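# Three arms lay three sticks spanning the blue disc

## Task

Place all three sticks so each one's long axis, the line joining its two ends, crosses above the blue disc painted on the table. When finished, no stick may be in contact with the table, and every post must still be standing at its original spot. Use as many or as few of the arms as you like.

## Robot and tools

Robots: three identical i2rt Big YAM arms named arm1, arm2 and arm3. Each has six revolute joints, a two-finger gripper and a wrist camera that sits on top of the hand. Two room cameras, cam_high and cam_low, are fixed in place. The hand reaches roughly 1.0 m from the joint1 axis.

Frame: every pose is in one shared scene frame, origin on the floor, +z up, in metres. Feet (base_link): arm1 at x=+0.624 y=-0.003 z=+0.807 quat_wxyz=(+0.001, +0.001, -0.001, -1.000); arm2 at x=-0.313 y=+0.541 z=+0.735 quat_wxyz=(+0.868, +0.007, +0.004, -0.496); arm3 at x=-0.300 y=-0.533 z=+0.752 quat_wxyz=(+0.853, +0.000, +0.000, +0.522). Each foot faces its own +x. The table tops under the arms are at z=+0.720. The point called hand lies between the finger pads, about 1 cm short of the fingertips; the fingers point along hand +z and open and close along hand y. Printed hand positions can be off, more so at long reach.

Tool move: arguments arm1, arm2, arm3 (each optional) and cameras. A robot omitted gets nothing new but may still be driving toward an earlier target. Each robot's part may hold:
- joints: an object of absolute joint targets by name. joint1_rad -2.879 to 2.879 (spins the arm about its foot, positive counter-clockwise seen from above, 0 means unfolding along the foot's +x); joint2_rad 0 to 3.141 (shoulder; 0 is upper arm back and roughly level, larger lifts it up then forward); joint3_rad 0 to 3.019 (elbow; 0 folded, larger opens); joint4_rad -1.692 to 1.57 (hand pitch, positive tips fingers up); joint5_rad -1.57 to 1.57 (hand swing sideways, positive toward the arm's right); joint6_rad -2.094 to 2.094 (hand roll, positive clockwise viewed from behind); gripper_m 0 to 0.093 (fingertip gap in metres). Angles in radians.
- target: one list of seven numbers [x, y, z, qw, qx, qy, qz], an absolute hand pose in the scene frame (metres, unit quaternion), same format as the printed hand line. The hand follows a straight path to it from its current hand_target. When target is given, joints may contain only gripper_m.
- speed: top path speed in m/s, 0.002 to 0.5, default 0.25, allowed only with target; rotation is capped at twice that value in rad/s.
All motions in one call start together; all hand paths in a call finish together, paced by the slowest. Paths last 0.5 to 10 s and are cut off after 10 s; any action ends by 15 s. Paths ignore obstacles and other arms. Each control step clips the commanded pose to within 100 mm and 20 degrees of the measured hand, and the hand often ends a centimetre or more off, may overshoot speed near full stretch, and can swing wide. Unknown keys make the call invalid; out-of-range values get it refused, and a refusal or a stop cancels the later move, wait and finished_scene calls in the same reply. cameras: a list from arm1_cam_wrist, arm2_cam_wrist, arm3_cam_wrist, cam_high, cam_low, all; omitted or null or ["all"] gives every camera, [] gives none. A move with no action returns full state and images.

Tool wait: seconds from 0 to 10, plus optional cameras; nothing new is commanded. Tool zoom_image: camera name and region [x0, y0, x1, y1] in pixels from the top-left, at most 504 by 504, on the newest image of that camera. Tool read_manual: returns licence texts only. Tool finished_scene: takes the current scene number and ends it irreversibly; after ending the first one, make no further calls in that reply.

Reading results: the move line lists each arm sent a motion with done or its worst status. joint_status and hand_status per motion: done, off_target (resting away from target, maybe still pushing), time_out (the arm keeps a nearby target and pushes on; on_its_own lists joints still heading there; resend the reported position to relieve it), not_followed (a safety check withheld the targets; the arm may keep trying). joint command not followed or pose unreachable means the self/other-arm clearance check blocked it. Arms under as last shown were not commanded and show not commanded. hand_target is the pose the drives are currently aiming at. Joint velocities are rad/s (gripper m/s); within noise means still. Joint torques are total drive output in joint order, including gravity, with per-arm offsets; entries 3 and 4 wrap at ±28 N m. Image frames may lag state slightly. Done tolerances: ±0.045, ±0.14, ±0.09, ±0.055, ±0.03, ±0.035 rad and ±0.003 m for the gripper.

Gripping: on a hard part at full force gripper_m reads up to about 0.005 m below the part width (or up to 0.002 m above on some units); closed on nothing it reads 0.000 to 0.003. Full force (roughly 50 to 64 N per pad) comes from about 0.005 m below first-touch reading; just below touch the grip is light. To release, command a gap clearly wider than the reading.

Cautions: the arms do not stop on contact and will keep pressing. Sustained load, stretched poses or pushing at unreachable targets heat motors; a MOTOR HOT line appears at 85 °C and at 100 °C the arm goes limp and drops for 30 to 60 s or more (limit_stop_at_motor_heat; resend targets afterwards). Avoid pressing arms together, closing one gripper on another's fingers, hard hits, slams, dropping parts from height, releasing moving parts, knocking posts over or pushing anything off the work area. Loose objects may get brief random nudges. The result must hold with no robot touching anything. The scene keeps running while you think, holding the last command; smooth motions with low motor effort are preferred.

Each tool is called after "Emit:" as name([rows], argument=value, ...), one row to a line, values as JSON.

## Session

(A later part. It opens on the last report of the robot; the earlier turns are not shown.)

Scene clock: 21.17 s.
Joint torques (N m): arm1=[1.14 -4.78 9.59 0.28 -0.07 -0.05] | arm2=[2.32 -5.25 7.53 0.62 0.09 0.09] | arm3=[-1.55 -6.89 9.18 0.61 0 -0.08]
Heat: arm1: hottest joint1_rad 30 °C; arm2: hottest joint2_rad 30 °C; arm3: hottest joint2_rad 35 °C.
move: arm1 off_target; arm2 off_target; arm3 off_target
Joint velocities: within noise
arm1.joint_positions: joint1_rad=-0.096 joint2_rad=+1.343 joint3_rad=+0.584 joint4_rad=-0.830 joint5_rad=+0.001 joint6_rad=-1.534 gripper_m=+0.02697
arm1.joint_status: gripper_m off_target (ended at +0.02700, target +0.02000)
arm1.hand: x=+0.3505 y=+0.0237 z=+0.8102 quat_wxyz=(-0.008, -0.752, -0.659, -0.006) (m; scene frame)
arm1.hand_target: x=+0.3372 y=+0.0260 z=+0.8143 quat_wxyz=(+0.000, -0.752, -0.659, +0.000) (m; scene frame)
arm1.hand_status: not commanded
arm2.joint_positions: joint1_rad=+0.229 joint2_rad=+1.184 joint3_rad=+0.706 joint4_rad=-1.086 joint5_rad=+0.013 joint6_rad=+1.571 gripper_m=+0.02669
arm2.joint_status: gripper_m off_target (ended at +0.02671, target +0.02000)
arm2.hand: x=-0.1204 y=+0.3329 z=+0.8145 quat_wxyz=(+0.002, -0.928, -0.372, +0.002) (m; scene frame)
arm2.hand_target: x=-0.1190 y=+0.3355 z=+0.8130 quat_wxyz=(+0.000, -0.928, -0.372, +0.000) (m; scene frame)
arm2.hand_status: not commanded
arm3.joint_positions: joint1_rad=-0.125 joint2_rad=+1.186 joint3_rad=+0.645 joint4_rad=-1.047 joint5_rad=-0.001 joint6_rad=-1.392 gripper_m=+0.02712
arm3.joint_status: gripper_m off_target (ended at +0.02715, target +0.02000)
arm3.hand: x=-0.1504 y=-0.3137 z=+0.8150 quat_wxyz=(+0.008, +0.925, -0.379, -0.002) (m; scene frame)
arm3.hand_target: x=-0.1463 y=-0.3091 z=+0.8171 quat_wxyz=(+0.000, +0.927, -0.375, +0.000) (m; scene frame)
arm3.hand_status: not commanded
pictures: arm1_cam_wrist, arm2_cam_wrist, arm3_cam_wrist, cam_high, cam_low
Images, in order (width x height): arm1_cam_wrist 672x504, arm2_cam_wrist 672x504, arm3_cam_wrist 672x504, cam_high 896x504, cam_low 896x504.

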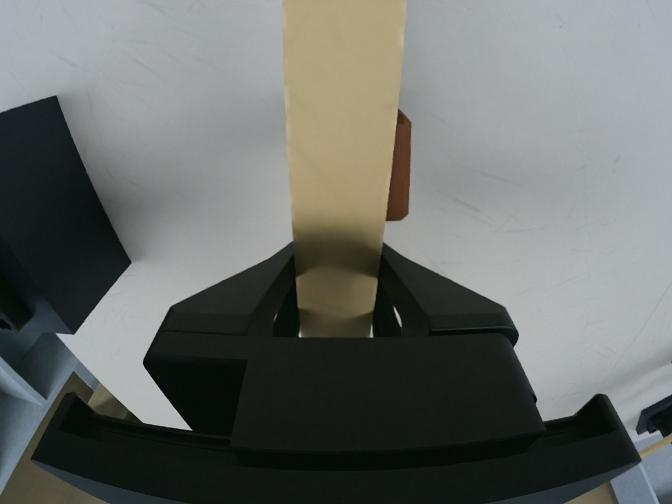

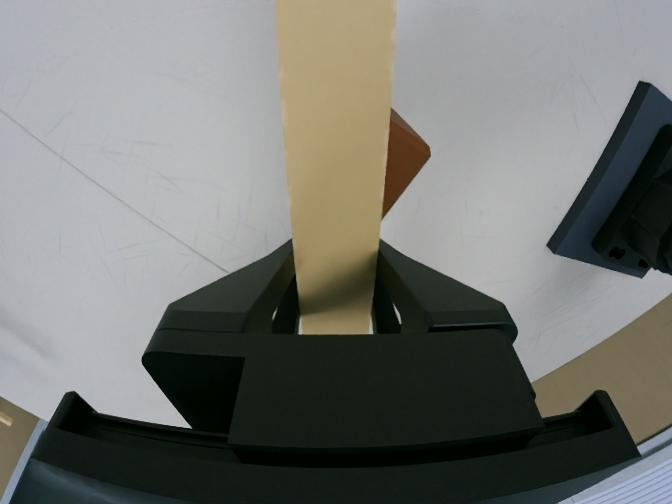

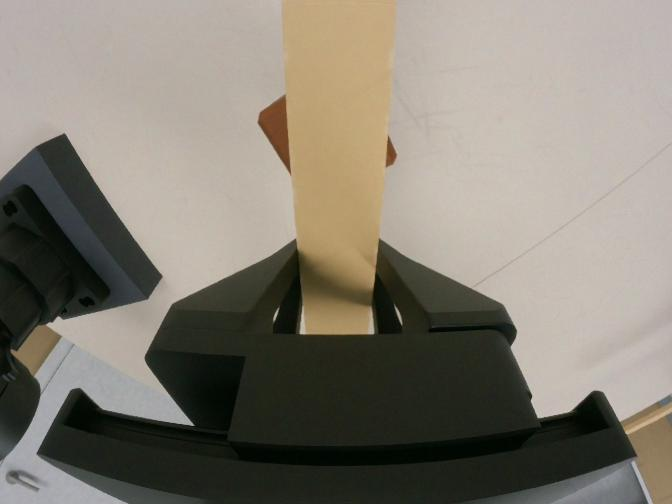

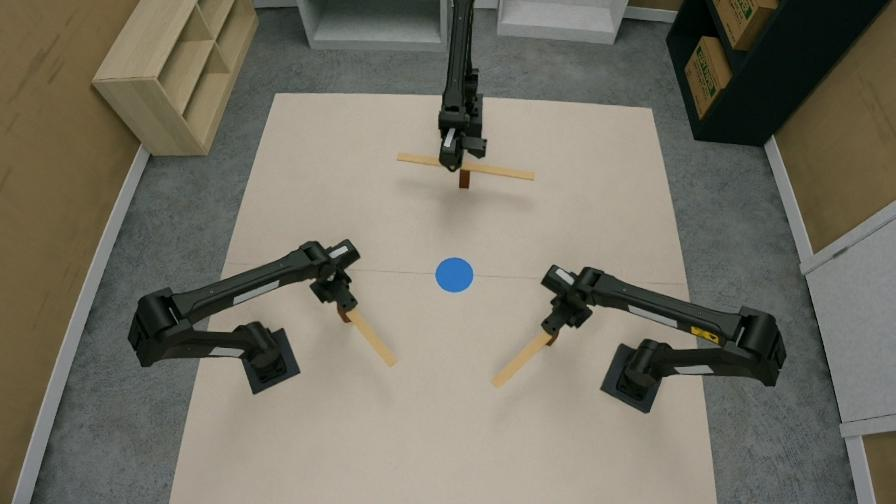

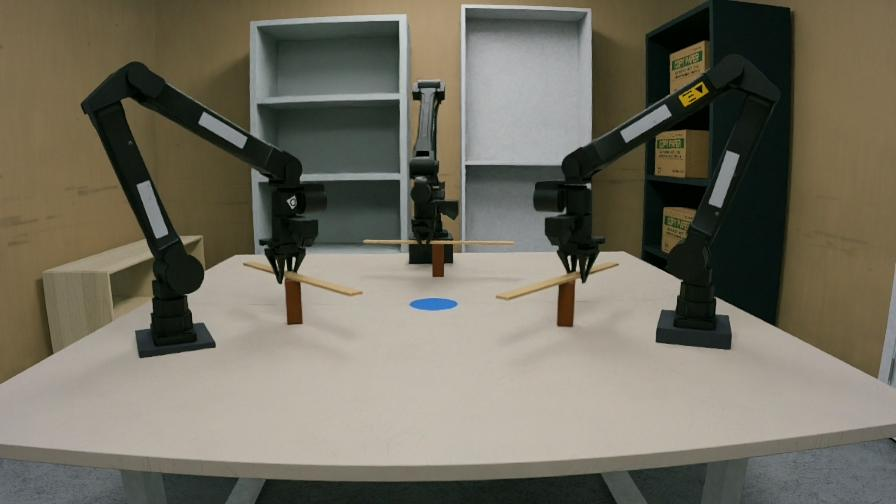

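Emit:
move(arm1={"target":[0.326,0.024,0.885,0,0.7518,0.6593,0],"speed":0.12}, arm2={"target":[-0.114,0.318,0.890,0,0.9282,0.3721,0],"speed":0.12}, arm3={"target":[-0.142,-0.300,0.885,0,-0.9272,0.3746,0],"speed":0.12}, cameras=["cam_high","cam_low"])

Scene clock: 23.30 s.
Joint torques (N m): arm1=[1.61 -6.59 12.01 -0.54 -0.04 0.01] | arm2=[0.5 -5.89 13.09 -0.32 0.14 -0.09] | arm3=[-0.85 -8.35 13.05 -0.17 -0.06 -0.03]
Heat: arm1: hottest joint1_rad 30 °C; arm2: hottest joint2_rad 30 °C; arm3: hottest joint2_rad 35 °C.
move: arm1 off_target; arm2 off_target; arm3 off_target
Joint velocities: within noise
arm1.joint_positions: joint1_rad=-0.095 joint2_rad=+1.248 joint3_rad=+0.695 joint4_rad=-1.053 joint5_rad=+0.001 joint6_rad=-1.532 gripper_m=+0.02697
arm1.joint_status: not commanded
arm1.hand: x=+0.3434 y=+0.0243 z=+0.8691 quat_wxyz=(-0.014, -0.752, -0.659, -0.012) (m; scene frame)
arm1.hand_target: x=+0.3265 y=+0.0239 z=+0.8850 quat_wxyz=(+0.000, -0.752, -0.659, +0.000) (m; scene frame)
arm1.hand_status: off_target (0.024 m and 2.2 deg from the pose sent, 0.079 m and 1.2 deg at the start)
arm2.joint_positions: joint1_rad=+0.222 joint2_rad=+1.146 joint3_rad=+0.823 joint4_rad=-1.295 joint5_rad=+0.012 joint6_rad=+1.563 gripper_m=+0.02669
arm2.joint_status: not commanded
arm2.hand: x=-0.1248 y=+0.3340 z=+0.8659 quat_wxyz=(+0.027, -0.928, -0.372, +0.011) (m; scene frame)
arm2.hand_target: x=-0.1148 y=+0.3188 z=+0.8898 quat_wxyz=(+0.000, -0.928, -0.372, +0.000) (m; scene frame)
arm2.hand_status: off_target (0.031 m and 3.3 deg from the pose sent, 0.077 m and 0.3 deg at the start)
arm3.joint_positions: joint1_rad=-0.125 joint2_rad=+1.136 joint3_rad=+0.757 joint4_rad=-1.240 joint5_rad=+0.000 joint6_rad=-1.392 gripper_m=+0.02712
arm3.joint_status: not commanded
arm3.hand: x=-0.1498 y=-0.3132 z=+0.8658 quat_wxyz=(+0.024, +0.925, -0.379, -0.005) (m; scene frame)
arm3.hand_target: x=-0.1424 y=-0.3005 z=+0.8848 quat_wxyz=(+0.000, +0.927, -0.375, +0.000) (m; scene frame)
arm3.hand_status: off_target (0.025 m and 2.8 deg from the pose sent, 0.072 m and 1.1 deg at the start)
pictures: cam_high, cam_low
Images, in order (width x height): cam_high 896x504, cam_low 896x504.

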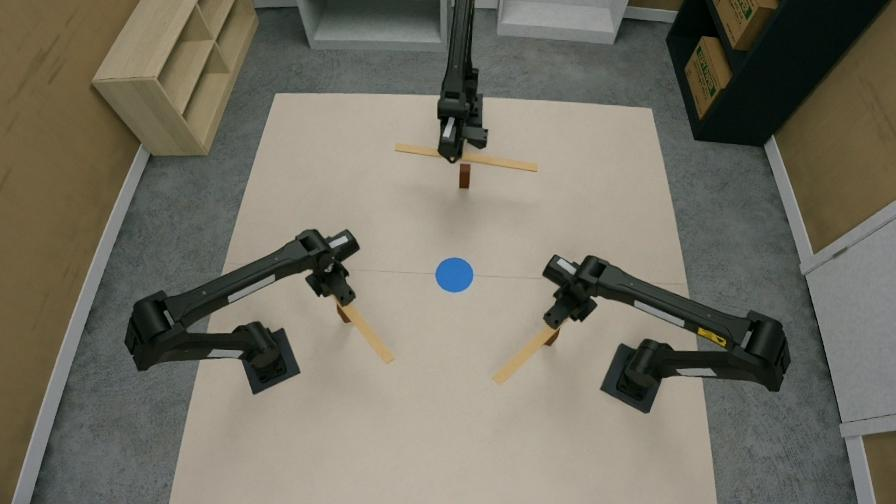

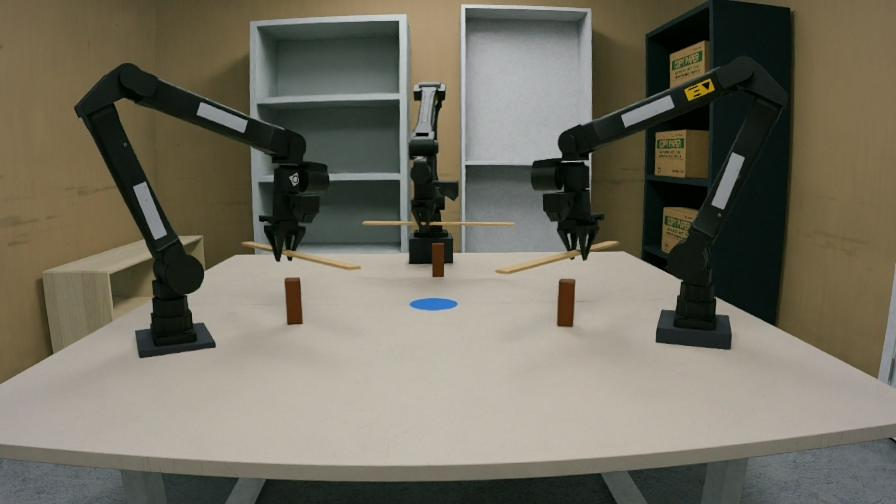

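Emit:
move(arm1={"target":[0.234,-0.020,0.947,0.0021,0.9763,0.0094,-0.2164],"speed":0.12}, arm3={"target":[-0.1375,-0.2005,0.952,0.1863,-0.4969,0.8403,0.1101],"speed":0.12}, cameras=["cam_high","cam_low"])

Emit:
move(arm2={"target":[-0.118,0.28,0.935,0.028,0.7652,0.6422,-0.0334],"speed":0.12}, cameras=["cam_high","cam_low"])

Scene clock: 31.67 s.
Joint torques (N m): arm1=[1.49 -6.89 14.56 1.52 0.09 0.05] | arm2=[0.56 -5.95 13.09 -0.34 0.14 -0.08] | arm3=[-0.91 -8.76 15.41 1.42 0.14 0.12]
Heat: arm1: hottest joint3_rad 30 °C; arm2: hottest joint2_rad 30 °C; arm3: hottest joint2_rad 35 °C.
move: arm1 off_target; arm3 off_target
Joint velocities: within noise
arm1.joint_positions: joint1_rad=+0.045 joint2_rad=+1.154 joint3_rad=+0.720 joint4_rad=-0.784 joint5_rad=+0.013 joint6_rad=+0.022 gripper_m=+0.02694
arm1.joint_status: not commanded
arm1.hand: x=+0.2618 y=-0.0165 z=+0.9171 quat_wxyz=(-0.001, -0.985, -0.011, +0.175) (m; scene frame)
arm1.hand_target: x=+0.2361 y=-0.0200 z=+0.9478 quat_wxyz=(-0.002, -0.976, -0.009, +0.216) (m; scene frame)
arm1.hand_status: off_target (0.041 m and 4.9 deg from the pose sent, 0.141 m and 84.9 deg at the start)
arm2: as last shown
arm3.joint_positions: joint1_rad=+0.024 joint2_rad=+1.055 joint3_rad=+0.806 joint4_rad=-0.978 joint5_rad=+0.023 joint6_rad=+0.042 gripper_m=+0.02713
arm3.joint_status: not commanded
arm3.hand: x=-0.1451 y=-0.2217 z=+0.9182 quat_wxyz=(-0.149, +0.504, -0.846, -0.085) (m; scene frame)
arm3.hand_target: x=-0.1384 y=-0.2024 z=+0.9524 quat_wxyz=(-0.186, +0.497, -0.840, -0.111) (m; scene frame)
arm3.hand_status: off_target (0.041 m and 5.3 deg from the pose sent, 0.142 m and 78.6 deg at the start)
pictures: cam_high, cam_low
Images, in order (width x height): cam_high 896x504, cam_low 896x504.

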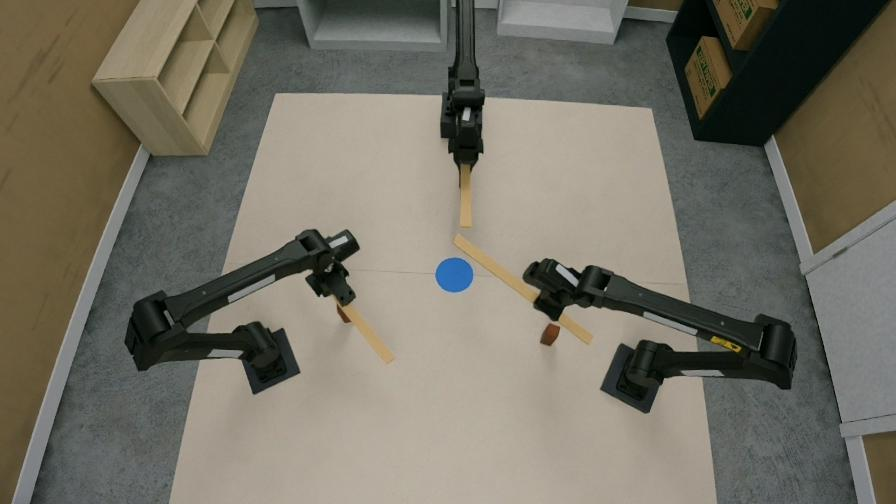

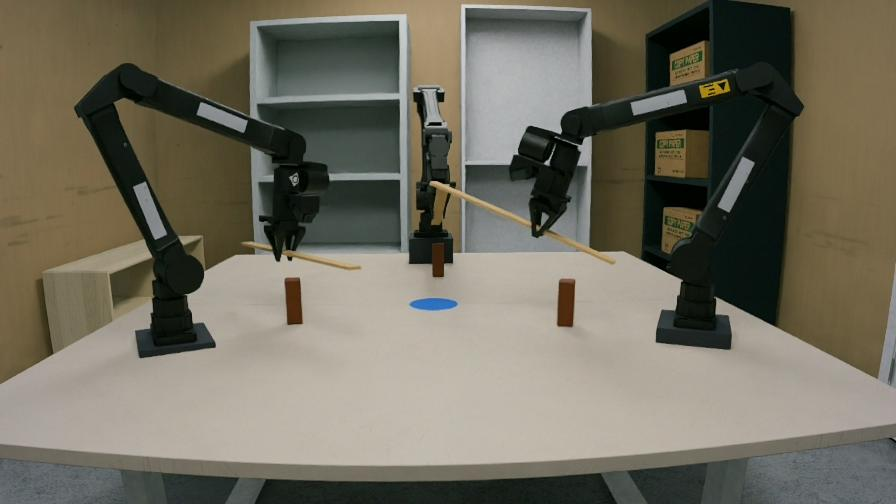

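Scene clock: 35.07 s.
Joint torques (N m): arm1=[1.2 -7.24 14.41 1.59 0.13 0.04] | arm2=[0.56 -5.83 14.46 -0.13 0.19 -0.09] | arm3=[-0.5 -9.05 15.39 1.47 0.13 0.13]
Heat: arm1: hottest joint3_rad 31 °C; arm2: hottest joint3_rad 31 °C; arm3: hottest joint2_rad 35 °C.
move: arm2 off_target
Joint velocities: within noise
arm1.joint_positions: joint1_rad=+0.045 joint2_rad=+1.154 joint3_rad=+0.720 joint4_rad=-0.784 joint5_rad=+0.013 joint6_rad=+0.023 gripper_m=+0.02694
arm1.joint_status: not commanded
arm1.hand: x=+0.2618 y=-0.0165 z=+0.9171 quat_wxyz=(-0.001, -0.985, -0.010, +0.175) (m; scene frame)
arm1.hand_target: x=+0.2361 y=-0.0199 z=+0.9478 quat_wxyz=(-0.002, -0.976, -0.009, +0.216) (m; scene frame)
arm1.hand_status: not commanded
arm2.joint_positions: joint1_rad=+0.171 joint2_rad=+1.146 joint3_rad=+0.935 joint4_rad=-1.355 joint5_rad=+0.078 joint6_rad=+0.875 gripper_m=+0.02667
arm2.joint_status: not commanded
arm2.hand: x=-0.1287 y=+0.2984 z=+0.9067 quat_wxyz=(+0.004, -0.765, -0.643, +0.033) (m; scene frame)
arm2.hand_target: x=-0.1190 y=+0.2813 z=+0.9348 quat_wxyz=(-0.028, -0.765, -0.642, +0.034) (m; scene frame)
arm2.hand_status: off_target (0.035 m and 3.6 deg from the pose sent, 0.088 m and 36.9 deg at the start)
arm3: as last shown
arm3.joint_positions: joint1_rad=+0.024 joint2_rad=+1.055 joint3_rad=+0.806 joint4_rad=-0.978 joint5_rad=+0.023 joint6_rad=+0.043 gripper_m=+0.02713
pictures: cam_high, cam_low
Images, in order (width x height): cam_high 896x504, cam_low 896x504.

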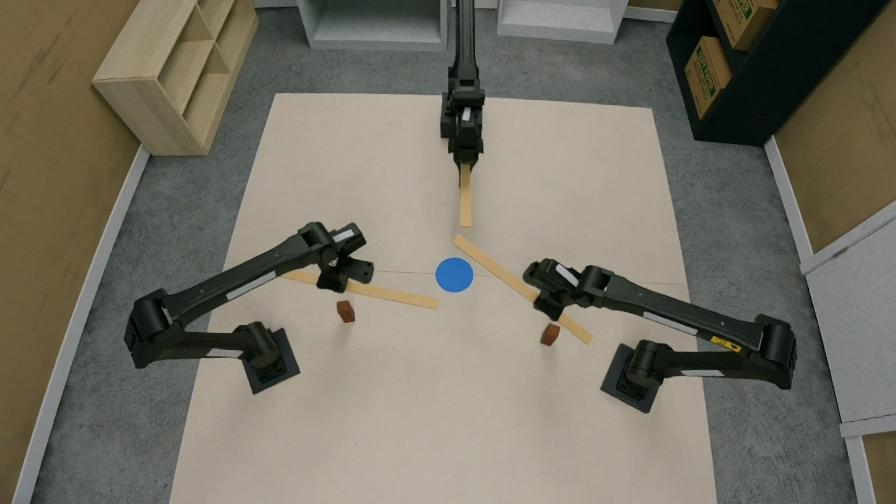

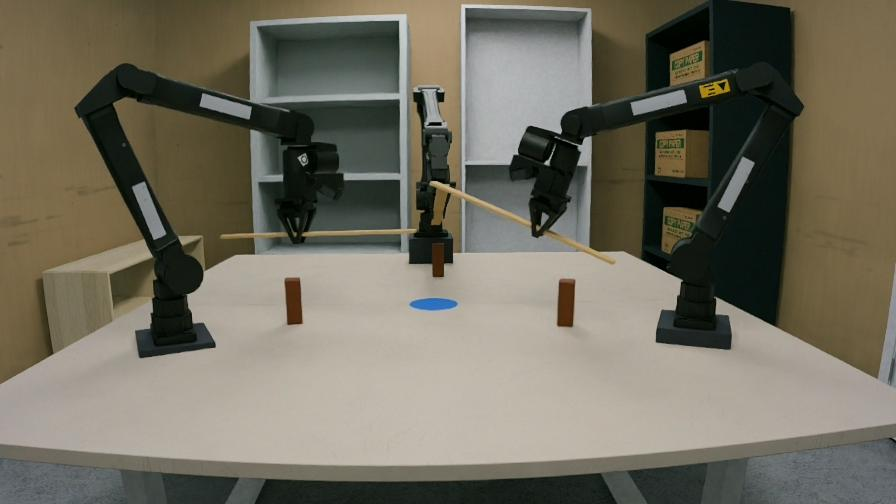

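Emit:
move(arm2={"target":[-0.097,0.214,0.9635,0.1882,0.4822,0.8489,-0.1069],"speed":0.1}, cameras=["cam_high","cam_low"])

Scene clock: 40.57 s.
Joint torques (N m): arm1=[1.79 -7.06 14.37 1.31 0.11 0.02] | arm2=[0.56 -6.95 12.66 1.81 -0.02 -0.1] | arm3=[-0.62 -9 15.34 1.39 0.12 0.11]
Heat: arm1: hottest joint3_rad 33 °C; arm2: hottest joint3_rad 33 °C; arm3: hottest joint2_rad 35 °C.
move: arm2 off_target
Joint velocities: within noise
arm1, arm3: as last shown
arm2.joint_positions: joint1_rad=+0.088 joint2_rad=+1.090 joint3_rad=+0.935 joint4_rad=-1.042 joint5_rad=+0.042 joint6_rad=+0.072 gripper_m=+0.02665
arm2.joint_status: not commanded
arm2.hand: x=-0.1021 y=+0.2278 z=+0.9375 quat_wxyz=(-0.156, -0.485, -0.856, +0.091) (m; scene frame)
arm2.hand_target: x=-0.0976 y=+0.2150 z=+0.9636 quat_wxyz=(-0.188, -0.482, -0.849, +0.107) (m; scene frame)
arm2.hand_status: off_target (0.030 m and 4.3 deg from the pose sent, 0.106 m and 46.8 deg at the start)
pictures: cam_high, cam_low
Images, in order (width x height): cam_high 896x504, cam_low 896x504.

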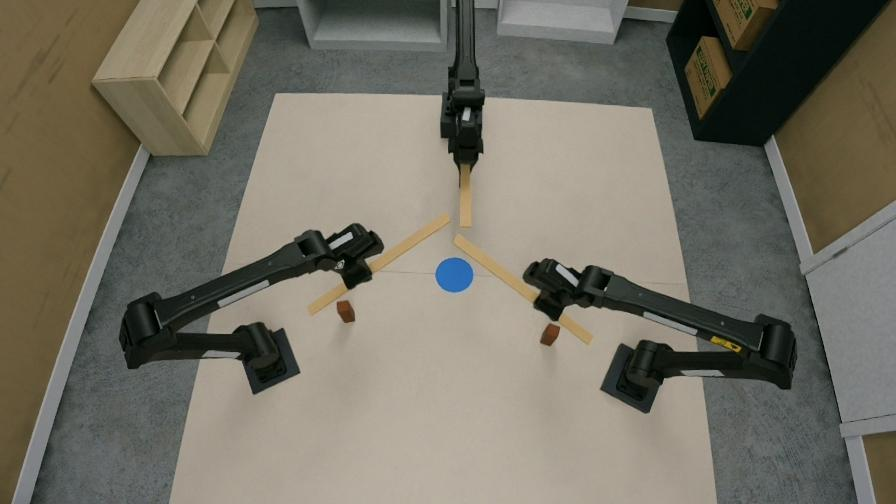

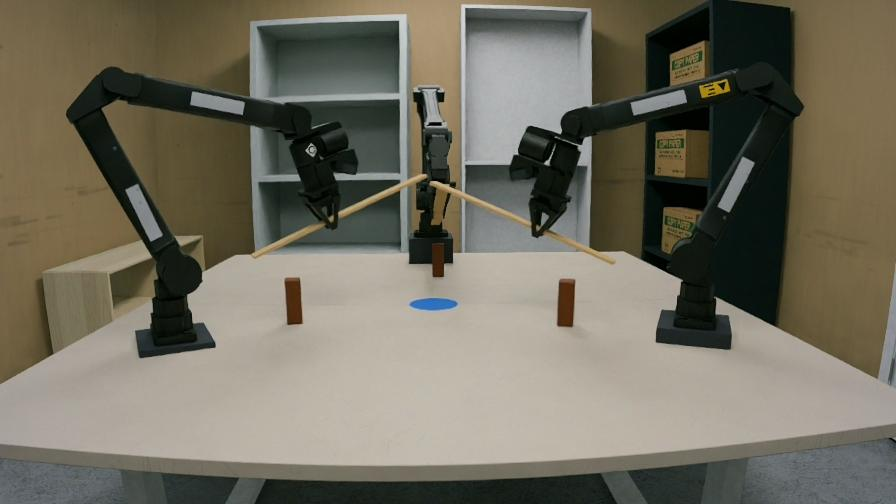

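Emit:
move(arm1={"target":[0.196,-0.021,0.9765,0.0021,0.9763,0.0094,-0.2164],"speed":0.08}, arm2={"target":[-0.0835,0.187,0.984,0.1882,0.4822,0.8489,-0.1069],"speed":0.08}, arm3={"target":[-0.121,-0.166,0.981,0.1863,-0.4969,0.8403,0.1101],"speed":0.08}, cameras=["cam_high","cam_low"])

Scene clock: 43.00 s.
Joint torques (N m): arm1=[1.26 -6.77 14.82 0.44 0.11 0.04] | arm2=[0.62 -5.48 15.51 0.62 -0.03 -0.09] | arm3=[-0.91 -8.41 15.56 0.75 0.14 0.1]
Heat: arm1: hottest joint3_rad 33 °C; arm2: hottest joint3_rad 34 °C; arm3: hottest joint2_rad 35 °C.
move: arm1 off_target; arm2 off_target; arm3 off_target
Joint velocities: within noise
arm1.joint_positions: joint1_rad=+0.045 joint2_rad=+1.217 joint3_rad=+0.865 joint4_rad=-0.816 joint5_rad=+0.014 joint6_rad=+0.023 gripper_m=+0.02694
arm1.joint_status: not commanded
arm1.hand: x=+0.2145 y=-0.0185 z=+0.9553 quat_wxyz=(-0.001, -0.980, -0.010, +0.199) (m; scene frame)
arm1.hand_target: x=+0.1971 y=-0.0209 z=+0.9766 quat_wxyz=(-0.002, -0.976, -0.009, +0.217) (m; scene frame)
arm1.hand_status: off_target (0.028 m and 2.0 deg from the pose sent, 0.089 m and 4.9 deg at the start)
arm2.joint_positions: joint1_rad=+0.075 joint2_rad=+1.137 joint3_rad=+1.007 joint4_rad=-1.046 joint5_rad=+0.037 joint6_rad=+0.061 gripper_m=+0.02665
arm2.joint_status: not commanded
arm2.hand: x=-0.0919 y=+0.2059 z=+0.9536 quat_wxyz=(-0.165, -0.485, -0.854, +0.095) (m; scene frame)
arm2.hand_target: x=-0.0846 y=+0.1886 z=+0.9839 quat_wxyz=(-0.188, -0.482, -0.849, +0.107) (m; scene frame)
arm2.hand_status: off_target (0.037 m and 3.1 deg from the pose sent, 0.065 m and 4.2 deg at the start)
arm3.joint_positions: joint1_rad=+0.028 joint2_rad=+1.132 joint3_rad=+0.951 joint4_rad=-1.000 joint5_rad=+0.023 joint6_rad=+0.043 gripper_m=+0.02713
arm3.joint_status: not commanded
arm3.hand: x=-0.1272 y=-0.1811 z=+0.9565 quat_wxyz=(-0.168, +0.503, -0.842, -0.098) (m; scene frame)
arm3.hand_target: x=-0.1215 y=-0.1670 z=+0.9811 quat_wxyz=(-0.187, +0.497, -0.840, -0.111) (m; scene frame)
arm3.hand_status: off_target (0.029 m and 2.6 deg from the pose sent, 0.087 m and 5.3 deg at the start)
pictures: cam_high, cam_low
Images, in order (width x height): cam_high 896x504, cam_low 896x504.

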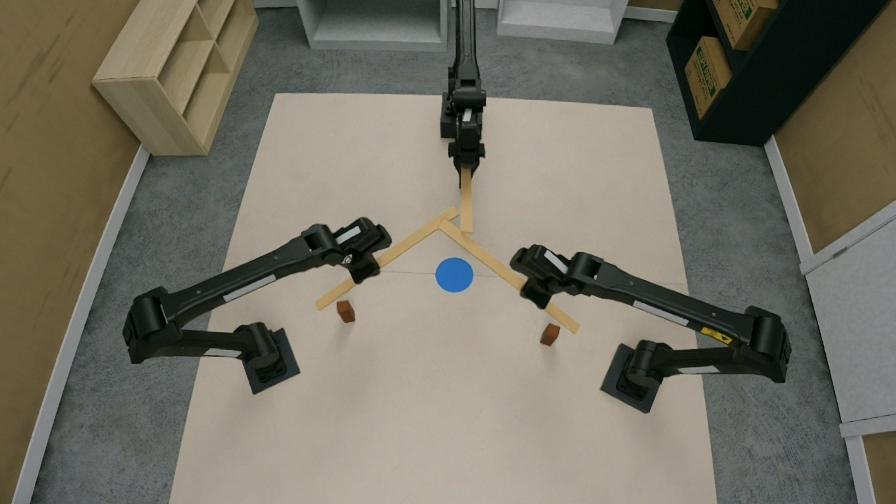

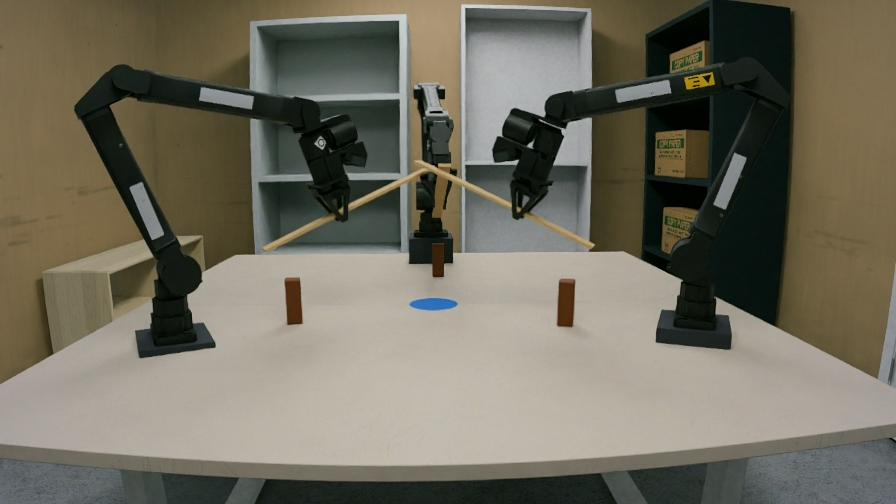

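Emit:
move(arm1={"target":[0.1605,-0.021,0.987,0.0021,0.9763,0.0094,-0.2164],"speed":0.06}, arm2={"target":[-0.0626,0.1477,1.000,0.1882,0.4822,0.8489,-0.1069],"speed":0.06}, arm3={"target":[-0.1025,-0.134,0.992,0.1863,-0.4969,0.8403,0.1101],"speed":0.06}, cameras=["cam_high","cam_low"])

Emit:
zoom_image(camera="cam_high", region=[330, 150, 590, 360])

Emit:
zoom_image(camera="cam_low", region=[380, 140, 500, 260])

Scene clock: 45.10 s.
Joint torques (N m): arm1=[1.2 -7.82 14.86 0.34 -0.05 0.01] | arm2=[0.62 -7.3 15.71 0.66 -0.03 -0.08] | arm3=[-1.61 -9.82 15.56 0.66 0.02 0.06]
Heat: arm1: hottest joint3_rad 34 °C; arm2: hottest joint3_rad 34 °C; arm3: hottest joint2_rad 35 °C.
move: arm1 off_target; arm2 off_target; arm3 off_target
Joint velocities: within noise
arm1.joint_positions: joint1_rad=+0.045 joint2_rad=+1.303 joint3_rad=+0.968 joint4_rad=-0.833 joint5_rad=+0.014 joint6_rad=+0.023 gripper_m=+0.02694
arm1.joint_status: not commanded
arm1.hand: x=+0.1793 y=-0.0201 z=+0.9660 quat_wxyz=(-0.001, -0.980, -0.010, +0.199) (m; scene frame)
arm1.hand_target: x=+0.1616 y=-0.0209 z=+0.9871 quat_wxyz=(-0.002, -0.976, -0.009, +0.217) (m; scene frame)
arm1.hand_status: off_target (0.028 m and 2.0 deg from the pose sent, 0.063 m and 2.0 deg at the start)
arm2.joint_positions: joint1_rad=+0.063 joint2_rad=+1.252 joint3_rad=+1.141 joint4_rad=-1.067 joint5_rad=+0.031 joint6_rad=+0.050 gripper_m=+0.02665
arm2.joint_status: not commanded
arm2.hand: x=-0.0705 y=+0.1672 z=+0.9687 quat_wxyz=(-0.164, -0.485, -0.854, +0.094) (m; scene frame)
arm2.hand_target: x=-0.0638 y=+0.1494 z=+1.0001 quat_wxyz=(-0.189, -0.482, -0.849, +0.108) (m; scene frame)
arm2.hand_status: off_target (0.038 m and 3.2 deg from the pose sent, 0.080 m and 3.0 deg at the start)
arm3.joint_positions: joint1_rad=+0.028 joint2_rad=+1.226 joint3_rad=+1.056 joint4_rad=-1.008 joint5_rad=+0.023 joint6_rad=+0.043 gripper_m=+0.02713
arm3.joint_status: not commanded
arm3.hand: x=-0.1114 y=-0.1479 z=+0.9687 quat_wxyz=(-0.169, +0.503, -0.842, -0.098) (m; scene frame)
arm3.hand_target: x=-0.1030 y=-0.1350 z=+0.9920 quat_wxyz=(-0.187, +0.497, -0.840, -0.110) (m; scene frame)
arm3.hand_status: off_target (0.029 m and 2.5 deg from the pose sent, 0.064 m and 2.7 deg at the start)
pictures: cam_high, cam_low
Images, in order (width x height): cam_high 896x504, cam_low 896x504.

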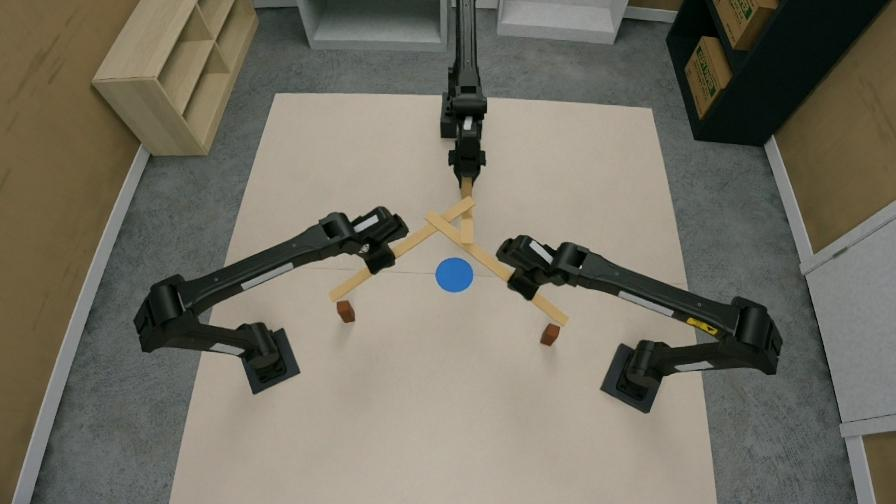

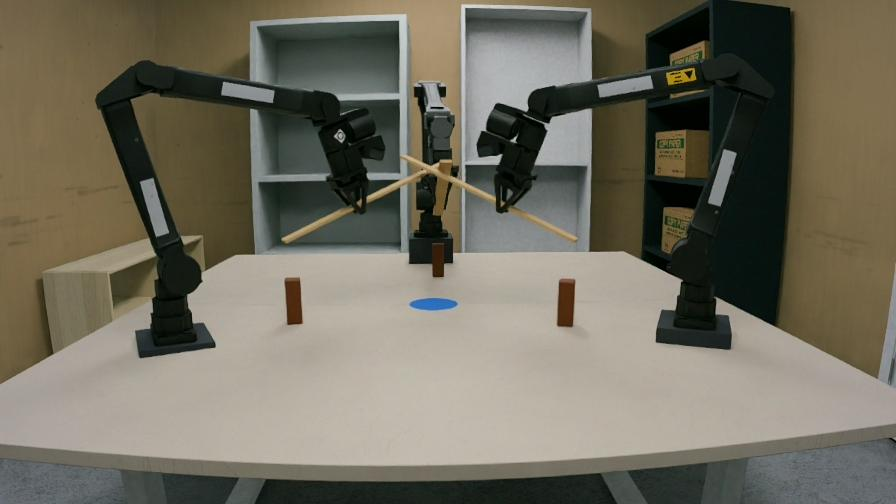

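Scaled by 1.938 from the camera's 896x504 image, which has a finer 1280x720 frame.

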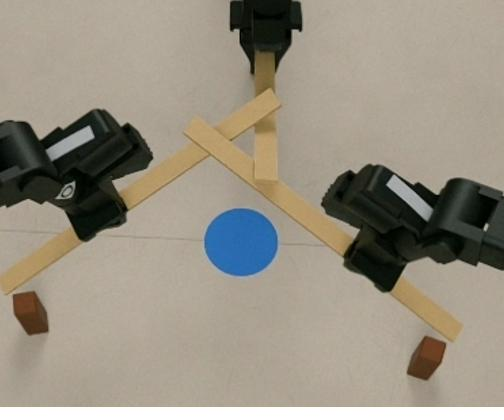

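Scaled by 4.200 from the camera's 896x504 image, which has a finer 1280x720 frame.

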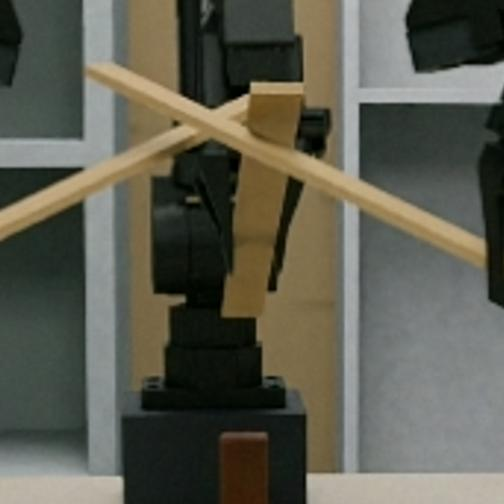

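Emit:
move(arm1={"target":[0.1725,-0.0225,0.8896,0.0018,0.9825,0.0094,-0.1865],"speed":0.06}, arm2={"target":[-0.0655,0.1666,0.894,0.1622,0.4853,0.8543,-0.0921],"speed":0.06}, arm3={"target":[-0.1075,-0.142,0.898,0.1605,-0.5001,0.8456,0.0949],"speed":0.06}, cameras=["cam_high","cam_low"])

Emit:
zoom_image(camera="cam_high", region=[330, 150, 590, 360])

Emit:
zoom_image(camera="cam_low", region=[270, 170, 590, 330])

Scene clock: 49.00 s.
Joint torques (N m): arm1=[0.73 -8.47 8.68 1.46 0 0.08] | arm2=[2.2 -7.65 9.1 1.84 0.11 0.08] | arm3=[-1.9 -10.34 10.69 1.46 -0.03 0.07]
Heat: arm1: hottest joint3_rad 34 °C; arm2: hottest joint3_rad 34 °C; arm3: hottest joint2_rad 35 °C.
move: arm1 done; arm2 done; arm3 done
Joint velocities: within noise
arm1.joint_positions: joint1_rad=+0.045 joint2_rad=+1.421 joint3_rad=+0.881 joint4_rad=-0.659 joint5_rad=+0.014 joint6_rad=+0.023 gripper_m=+0.02694
arm1.joint_status: not commanded
arm1.hand: x=+0.1744 y=-0.0205 z=+0.8937 quat_wxyz=(-0.001, -0.983, -0.010, +0.184) (m; scene frame)
arm1.hand_target: x=+0.1725 y=-0.0225 z=+0.8897 quat_wxyz=(-0.002, -0.982, -0.009, +0.186) (m; scene frame)
arm1.hand_status: done (0.005 m and 0.3 deg from the pose sent, 0.077 m and 1.5 deg at the start)
arm2.joint_positions: joint1_rad=+0.063 joint2_rad=+1.302 joint3_rad=+0.997 joint4_rad=-0.885 joint5_rad=+0.031 joint6_rad=+0.049 gripper_m=+0.02665
arm2.joint_status: not commanded
arm2.hand: x=-0.0699 y=+0.1676 z=+0.8973 quat_wxyz=(-0.159, -0.485, -0.855, +0.091) (m; scene frame)
arm2.hand_target: x=-0.0656 y=+0.1666 z=+0.8941 quat_wxyz=(-0.162, -0.485, -0.854, +0.092) (m; scene frame)
arm2.hand_status: done (0.006 m and 0.4 deg from the pose sent, 0.075 m and 0.3 deg at the start)
arm3.joint_positions: joint1_rad=+0.028 joint2_rad=+1.302 joint3_rad=+0.930 joint4_rad=-0.846 joint5_rad=+0.022 joint6_rad=+0.043 gripper_m=+0.02713
arm3.joint_status: not commanded
arm3.hand: x=-0.1119 y=-0.1485 z=+0.8947 quat_wxyz=(-0.153, +0.505, -0.845, -0.088) (m; scene frame)
arm3.hand_target: x=-0.1076 y=-0.1421 z=+0.8981 quat_wxyz=(-0.160, +0.500, -0.846, -0.095) (m; scene frame)
arm3.hand_status: done (0.009 m and 1.3 deg from the pose sent, 0.071 m and 1.2 deg at the start)
pictures: cam_high, cam_low
Images, in order (width x height): cam_high 896x504, cam_low 896x504.

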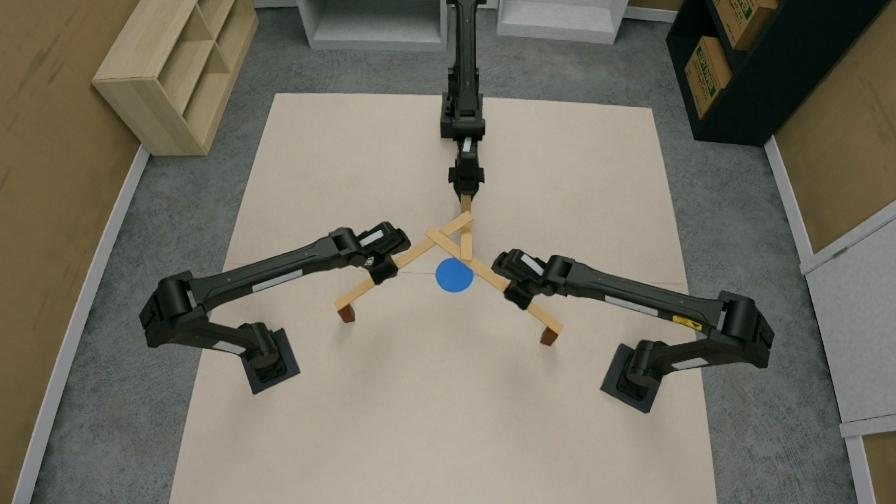

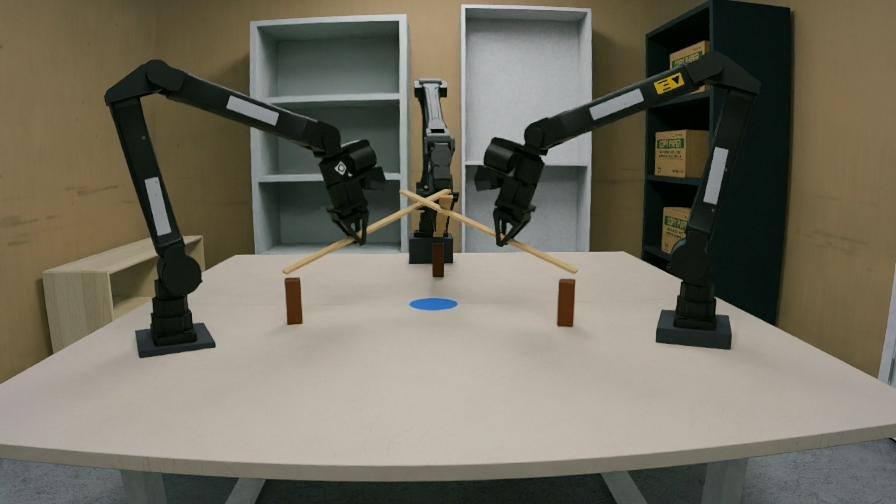

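Scaled by 1.938 from the camera's 896x504 image, which has a finer 1280x720 frame.

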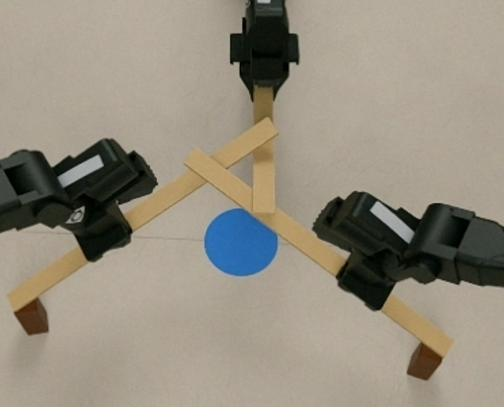

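Scaled by 1.575 from the camera's 896x504 image, which has a finer 1280x720 frame.

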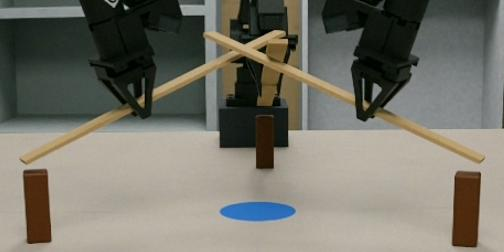

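Emit:
move(arm1={"target":[0.157,-0.0225,0.854,0.001,0.9941,0.0095,-0.1089],"speed":0.05}, arm2={"target":[-0.0594,0.1563,0.853,0.0947,0.491,0.8644,-0.0538],"speed":0.05}, arm3={"target":[-0.1075,-0.142,0.860,0.1011,-0.5055,0.8548,0.0598],"speed":0.05}, cameras=["cam_high","cam_low"])

Emit:
zoom_image(camera="cam_high", region=[330, 150, 590, 360])

Emit:
zoom_image(camera="cam_low", region=[270, 190, 590, 340])

Scene clock: 53.27 s.
Joint torques (N m): arm1=[0.73 -9.88 12.42 -0.17 0.01 0] | arm2=[1.55 -7.53 12.72 1.07 -0.06 0.06] | arm3=[-1.9 -11.75 13.09 0.69 0.15 0.06]
Heat: arm1: hottest joint3_rad 34 °C; arm2: hottest joint3_rad 35 °C; arm3: hottest joint2_rad 35 °C.
move: arm1 off_target; arm2 off_target; arm3 off_target
Joint velocities: within noise
arm1.joint_positions: joint1_rad=+0.045 joint2_rad=+1.579 joint3_rad=+0.941 joint4_rad=-0.733 joint5_rad=+0.008 joint6_rad=+0.020 gripper_m=+0.02695
arm1.joint_status: not commanded
arm1.hand: x=+0.1759 y=-0.0217 z=+0.8440 quat_wxyz=(+0.000, -0.995, -0.013, +0.099) (m; scene frame)
arm1.hand_target: x=+0.1577 y=-0.0226 z=+0.8543 quat_wxyz=(-0.001, -0.994, -0.010, +0.109) (m; scene frame)
arm1.hand_status: off_target (0.021 m and 1.2 deg from the pose sent, 0.043 m and 8.7 deg at the start)
arm2.joint_positions: joint1_rad=+0.063 joint2_rad=+1.438 joint3_rad=+1.015 joint4_rad=-0.950 joint5_rad=+0.024 joint6_rad=+0.049 gripper_m=+0.02665
arm2.joint_status: not commanded
arm2.hand: x=-0.0728 y=+0.1750 z=+0.8438 quat_wxyz=(-0.079, -0.490, -0.867, +0.048) (m; scene frame)
arm2.hand_target: x=-0.0600 y=+0.1571 z=+0.8534 quat_wxyz=(-0.095, -0.491, -0.864, +0.054) (m; scene frame)
arm2.hand_status: off_target (0.025 m and 1.9 deg from the pose sent, 0.047 m and 8.6 deg at the start)
arm3.joint_positions: joint1_rad=+0.028 joint2_rad=+1.417 joint3_rad=+0.930 joint4_rad=-0.888 joint5_rad=+0.009 joint6_rad=+0.043 gripper_m=+0.02713
arm3.joint_status: not commanded
arm3.hand: x=-0.1189 y=-0.1580 z=+0.8458 quat_wxyz=(-0.084, +0.512, -0.853, -0.050) (m; scene frame)
arm3.hand_target: x=-0.1079 y=-0.1426 z=+0.8604 quat_wxyz=(-0.101, +0.505, -0.855, -0.060) (m; scene frame)
arm3.hand_status: off_target (0.024 m and 2.3 deg from the pose sent, 0.036 m and 6.8 deg at the start)
pictures: cam_high, cam_low
Images, in order (width x height): cam_high 896x504, cam_low 896x504.

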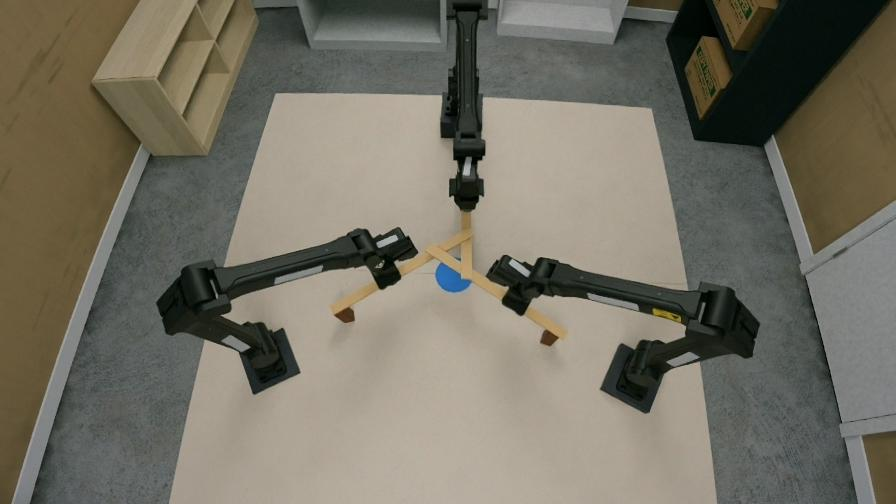

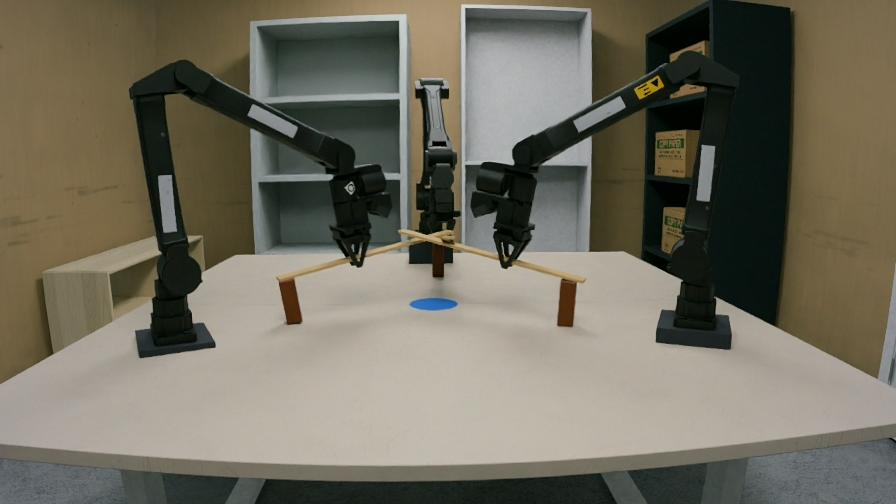

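Scaled by 1.938 from the camera's 896x504 image, which has a finer 1280x720 frame.

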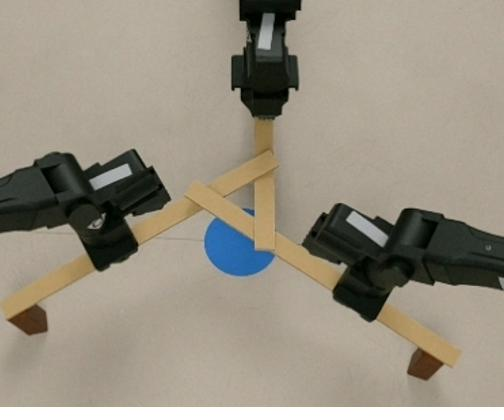

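Scaled by 1.575 from the camera's 896x504 image, which has a finer 1280x720 frame.

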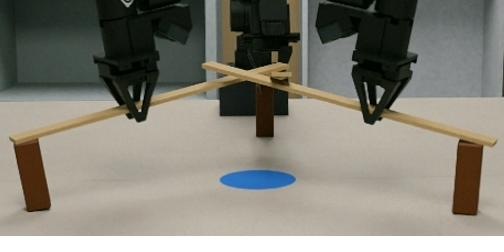

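Emit:
move(arm1={"target":[0.150,-0.022,0.905,0.0014,0.989,0.0095,-0.1478],"speed":0.06}, arm2={"target":[-0.053,0.139,0.915,0.1285,0.4885,0.86,-0.073],"speed":0.06}, arm3={"target":[-0.104,-0.133,0.908,0.1272,-0.5034,0.8512,0.0752],"speed":0.06}, cameras=["cam_high","cam_low"])

Emit:
zoom_image(camera="cam_high", region=[330, 150, 590, 360])

Emit:
zoom_image(camera="cam_low", region=[270, 190, 590, 340])

Scene clock: 56.07 s.
Joint torques (N m): arm1=[0.5 -11.16 13.27 -0.06 0.02 0.08] | arm2=[0.85 -11.4 14.42 0.32 0.06 -0.03] | arm3=[-1.61 -14.51 14.17 0.38 0.14 0.08]
Heat: arm1: hottest joint3_rad 35 °C; arm2: hottest joint3_rad 35 °C; arm3: hottest joint2_rad 35 °C.
move: arm1 off_target; arm2 off_target; arm3 off_target
Joint velocities: within noise
arm1.joint_positions: joint1_rad=+0.045 joint2_rad=+1.508 joint3_rad=+0.965 joint4_rad=-0.779 joint5_rad=+0.009 joint6_rad=+0.020 gripper_m=+0.02695
arm1.joint_status: not commanded
arm1.hand: x=+0.1709 y=-0.0218 z=+0.8809 quat_wxyz=(-0.001, -0.992, -0.013, +0.123) (m; scene frame)
arm1.hand_target: x=+0.1511 y=-0.0220 z=+0.9053 quat_wxyz=(-0.001, -0.989, -0.010, +0.148) (m; scene frame)
arm1.hand_status: off_target (0.032 m and 2.9 deg from the pose sent, 0.066 m and 5.7 deg at the start)
arm2.joint_positions: joint1_rad=+0.063 joint2_rad=+1.428 joint3_rad=+1.097 joint4_rad=-1.007 joint5_rad=+0.024 joint6_rad=+0.049 gripper_m=+0.02665
arm2.joint_status: not commanded
arm2.hand: x=-0.0631 y=+0.1601 z=+0.8779 quat_wxyz=(-0.095, -0.489, -0.865, +0.055) (m; scene frame)
arm2.hand_target: x=-0.0542 y=+0.1408 z=+0.9153 quat_wxyz=(-0.129, -0.488, -0.860, +0.073) (m; scene frame)
arm2.hand_status: off_target (0.044 m and 4.4 deg from the pose sent, 0.082 m and 6.4 deg at the start)
arm3.joint_positions: joint1_rad=+0.028 joint2_rad=+1.386 joint3_rad=+0.986 joint4_rad=-0.942 joint5_rad=+0.014 joint6_rad=+0.043 gripper_m=+0.02713
arm3.joint_status: not commanded
arm3.hand: x=-0.1138 y=-0.1490 z=+0.8776 quat_wxyz=(-0.099, +0.511, -0.852, -0.058) (m; scene frame)
arm3.hand_target: x=-0.1046 y=-0.1342 z=+0.9082 quat_wxyz=(-0.127, +0.503, -0.851, -0.075) (m; scene frame)
arm3.hand_status: off_target (0.036 m and 3.9 deg from the pose sent, 0.069 m and 5.8 deg at the start)
pictures: cam_high, cam_low
Images, in order (width x height): cam_high 896x504, cam_low 896x504.

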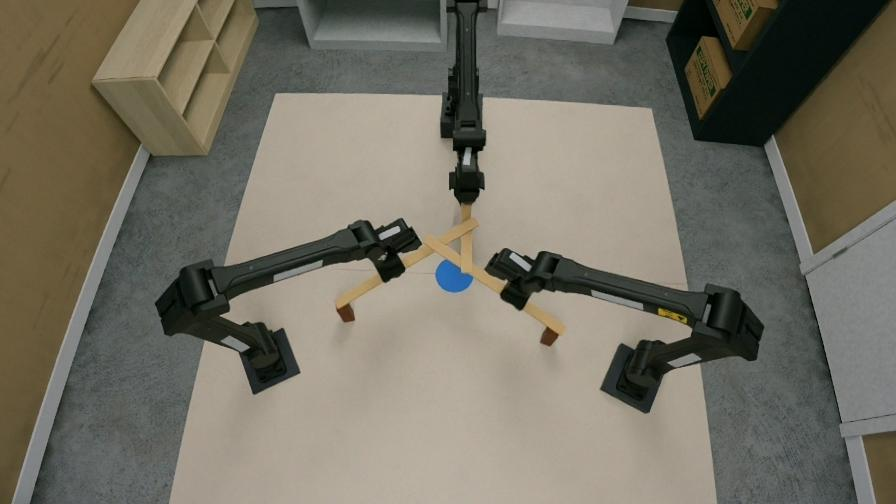

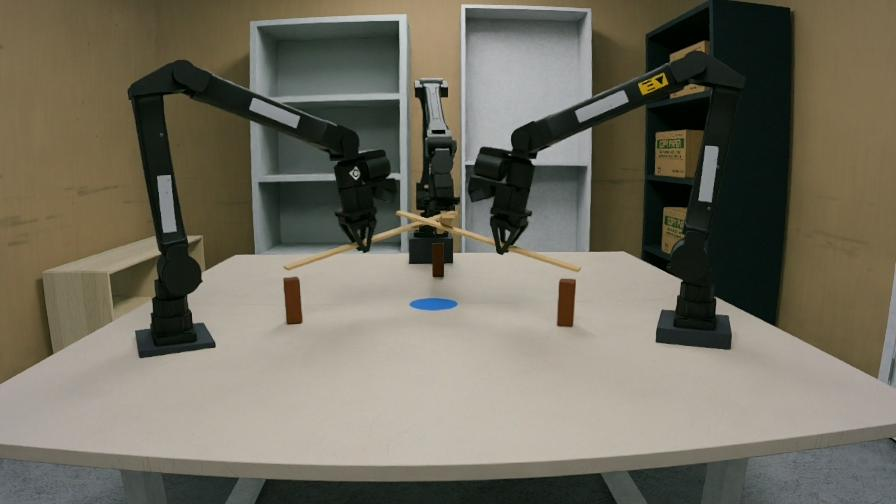

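Scaled by 1.938 from the camera's 896x504 image, which has a finer 1280x720 frame.

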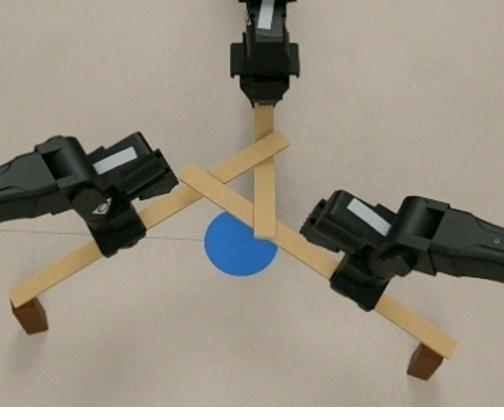

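Scaled by 1.575 from the camera's 896x504 image, which has a finer 1280x720 frame.

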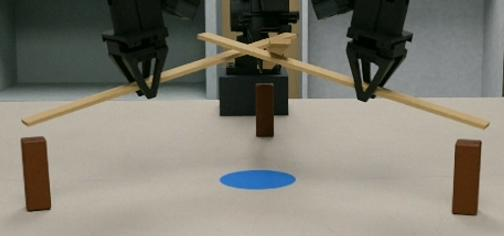

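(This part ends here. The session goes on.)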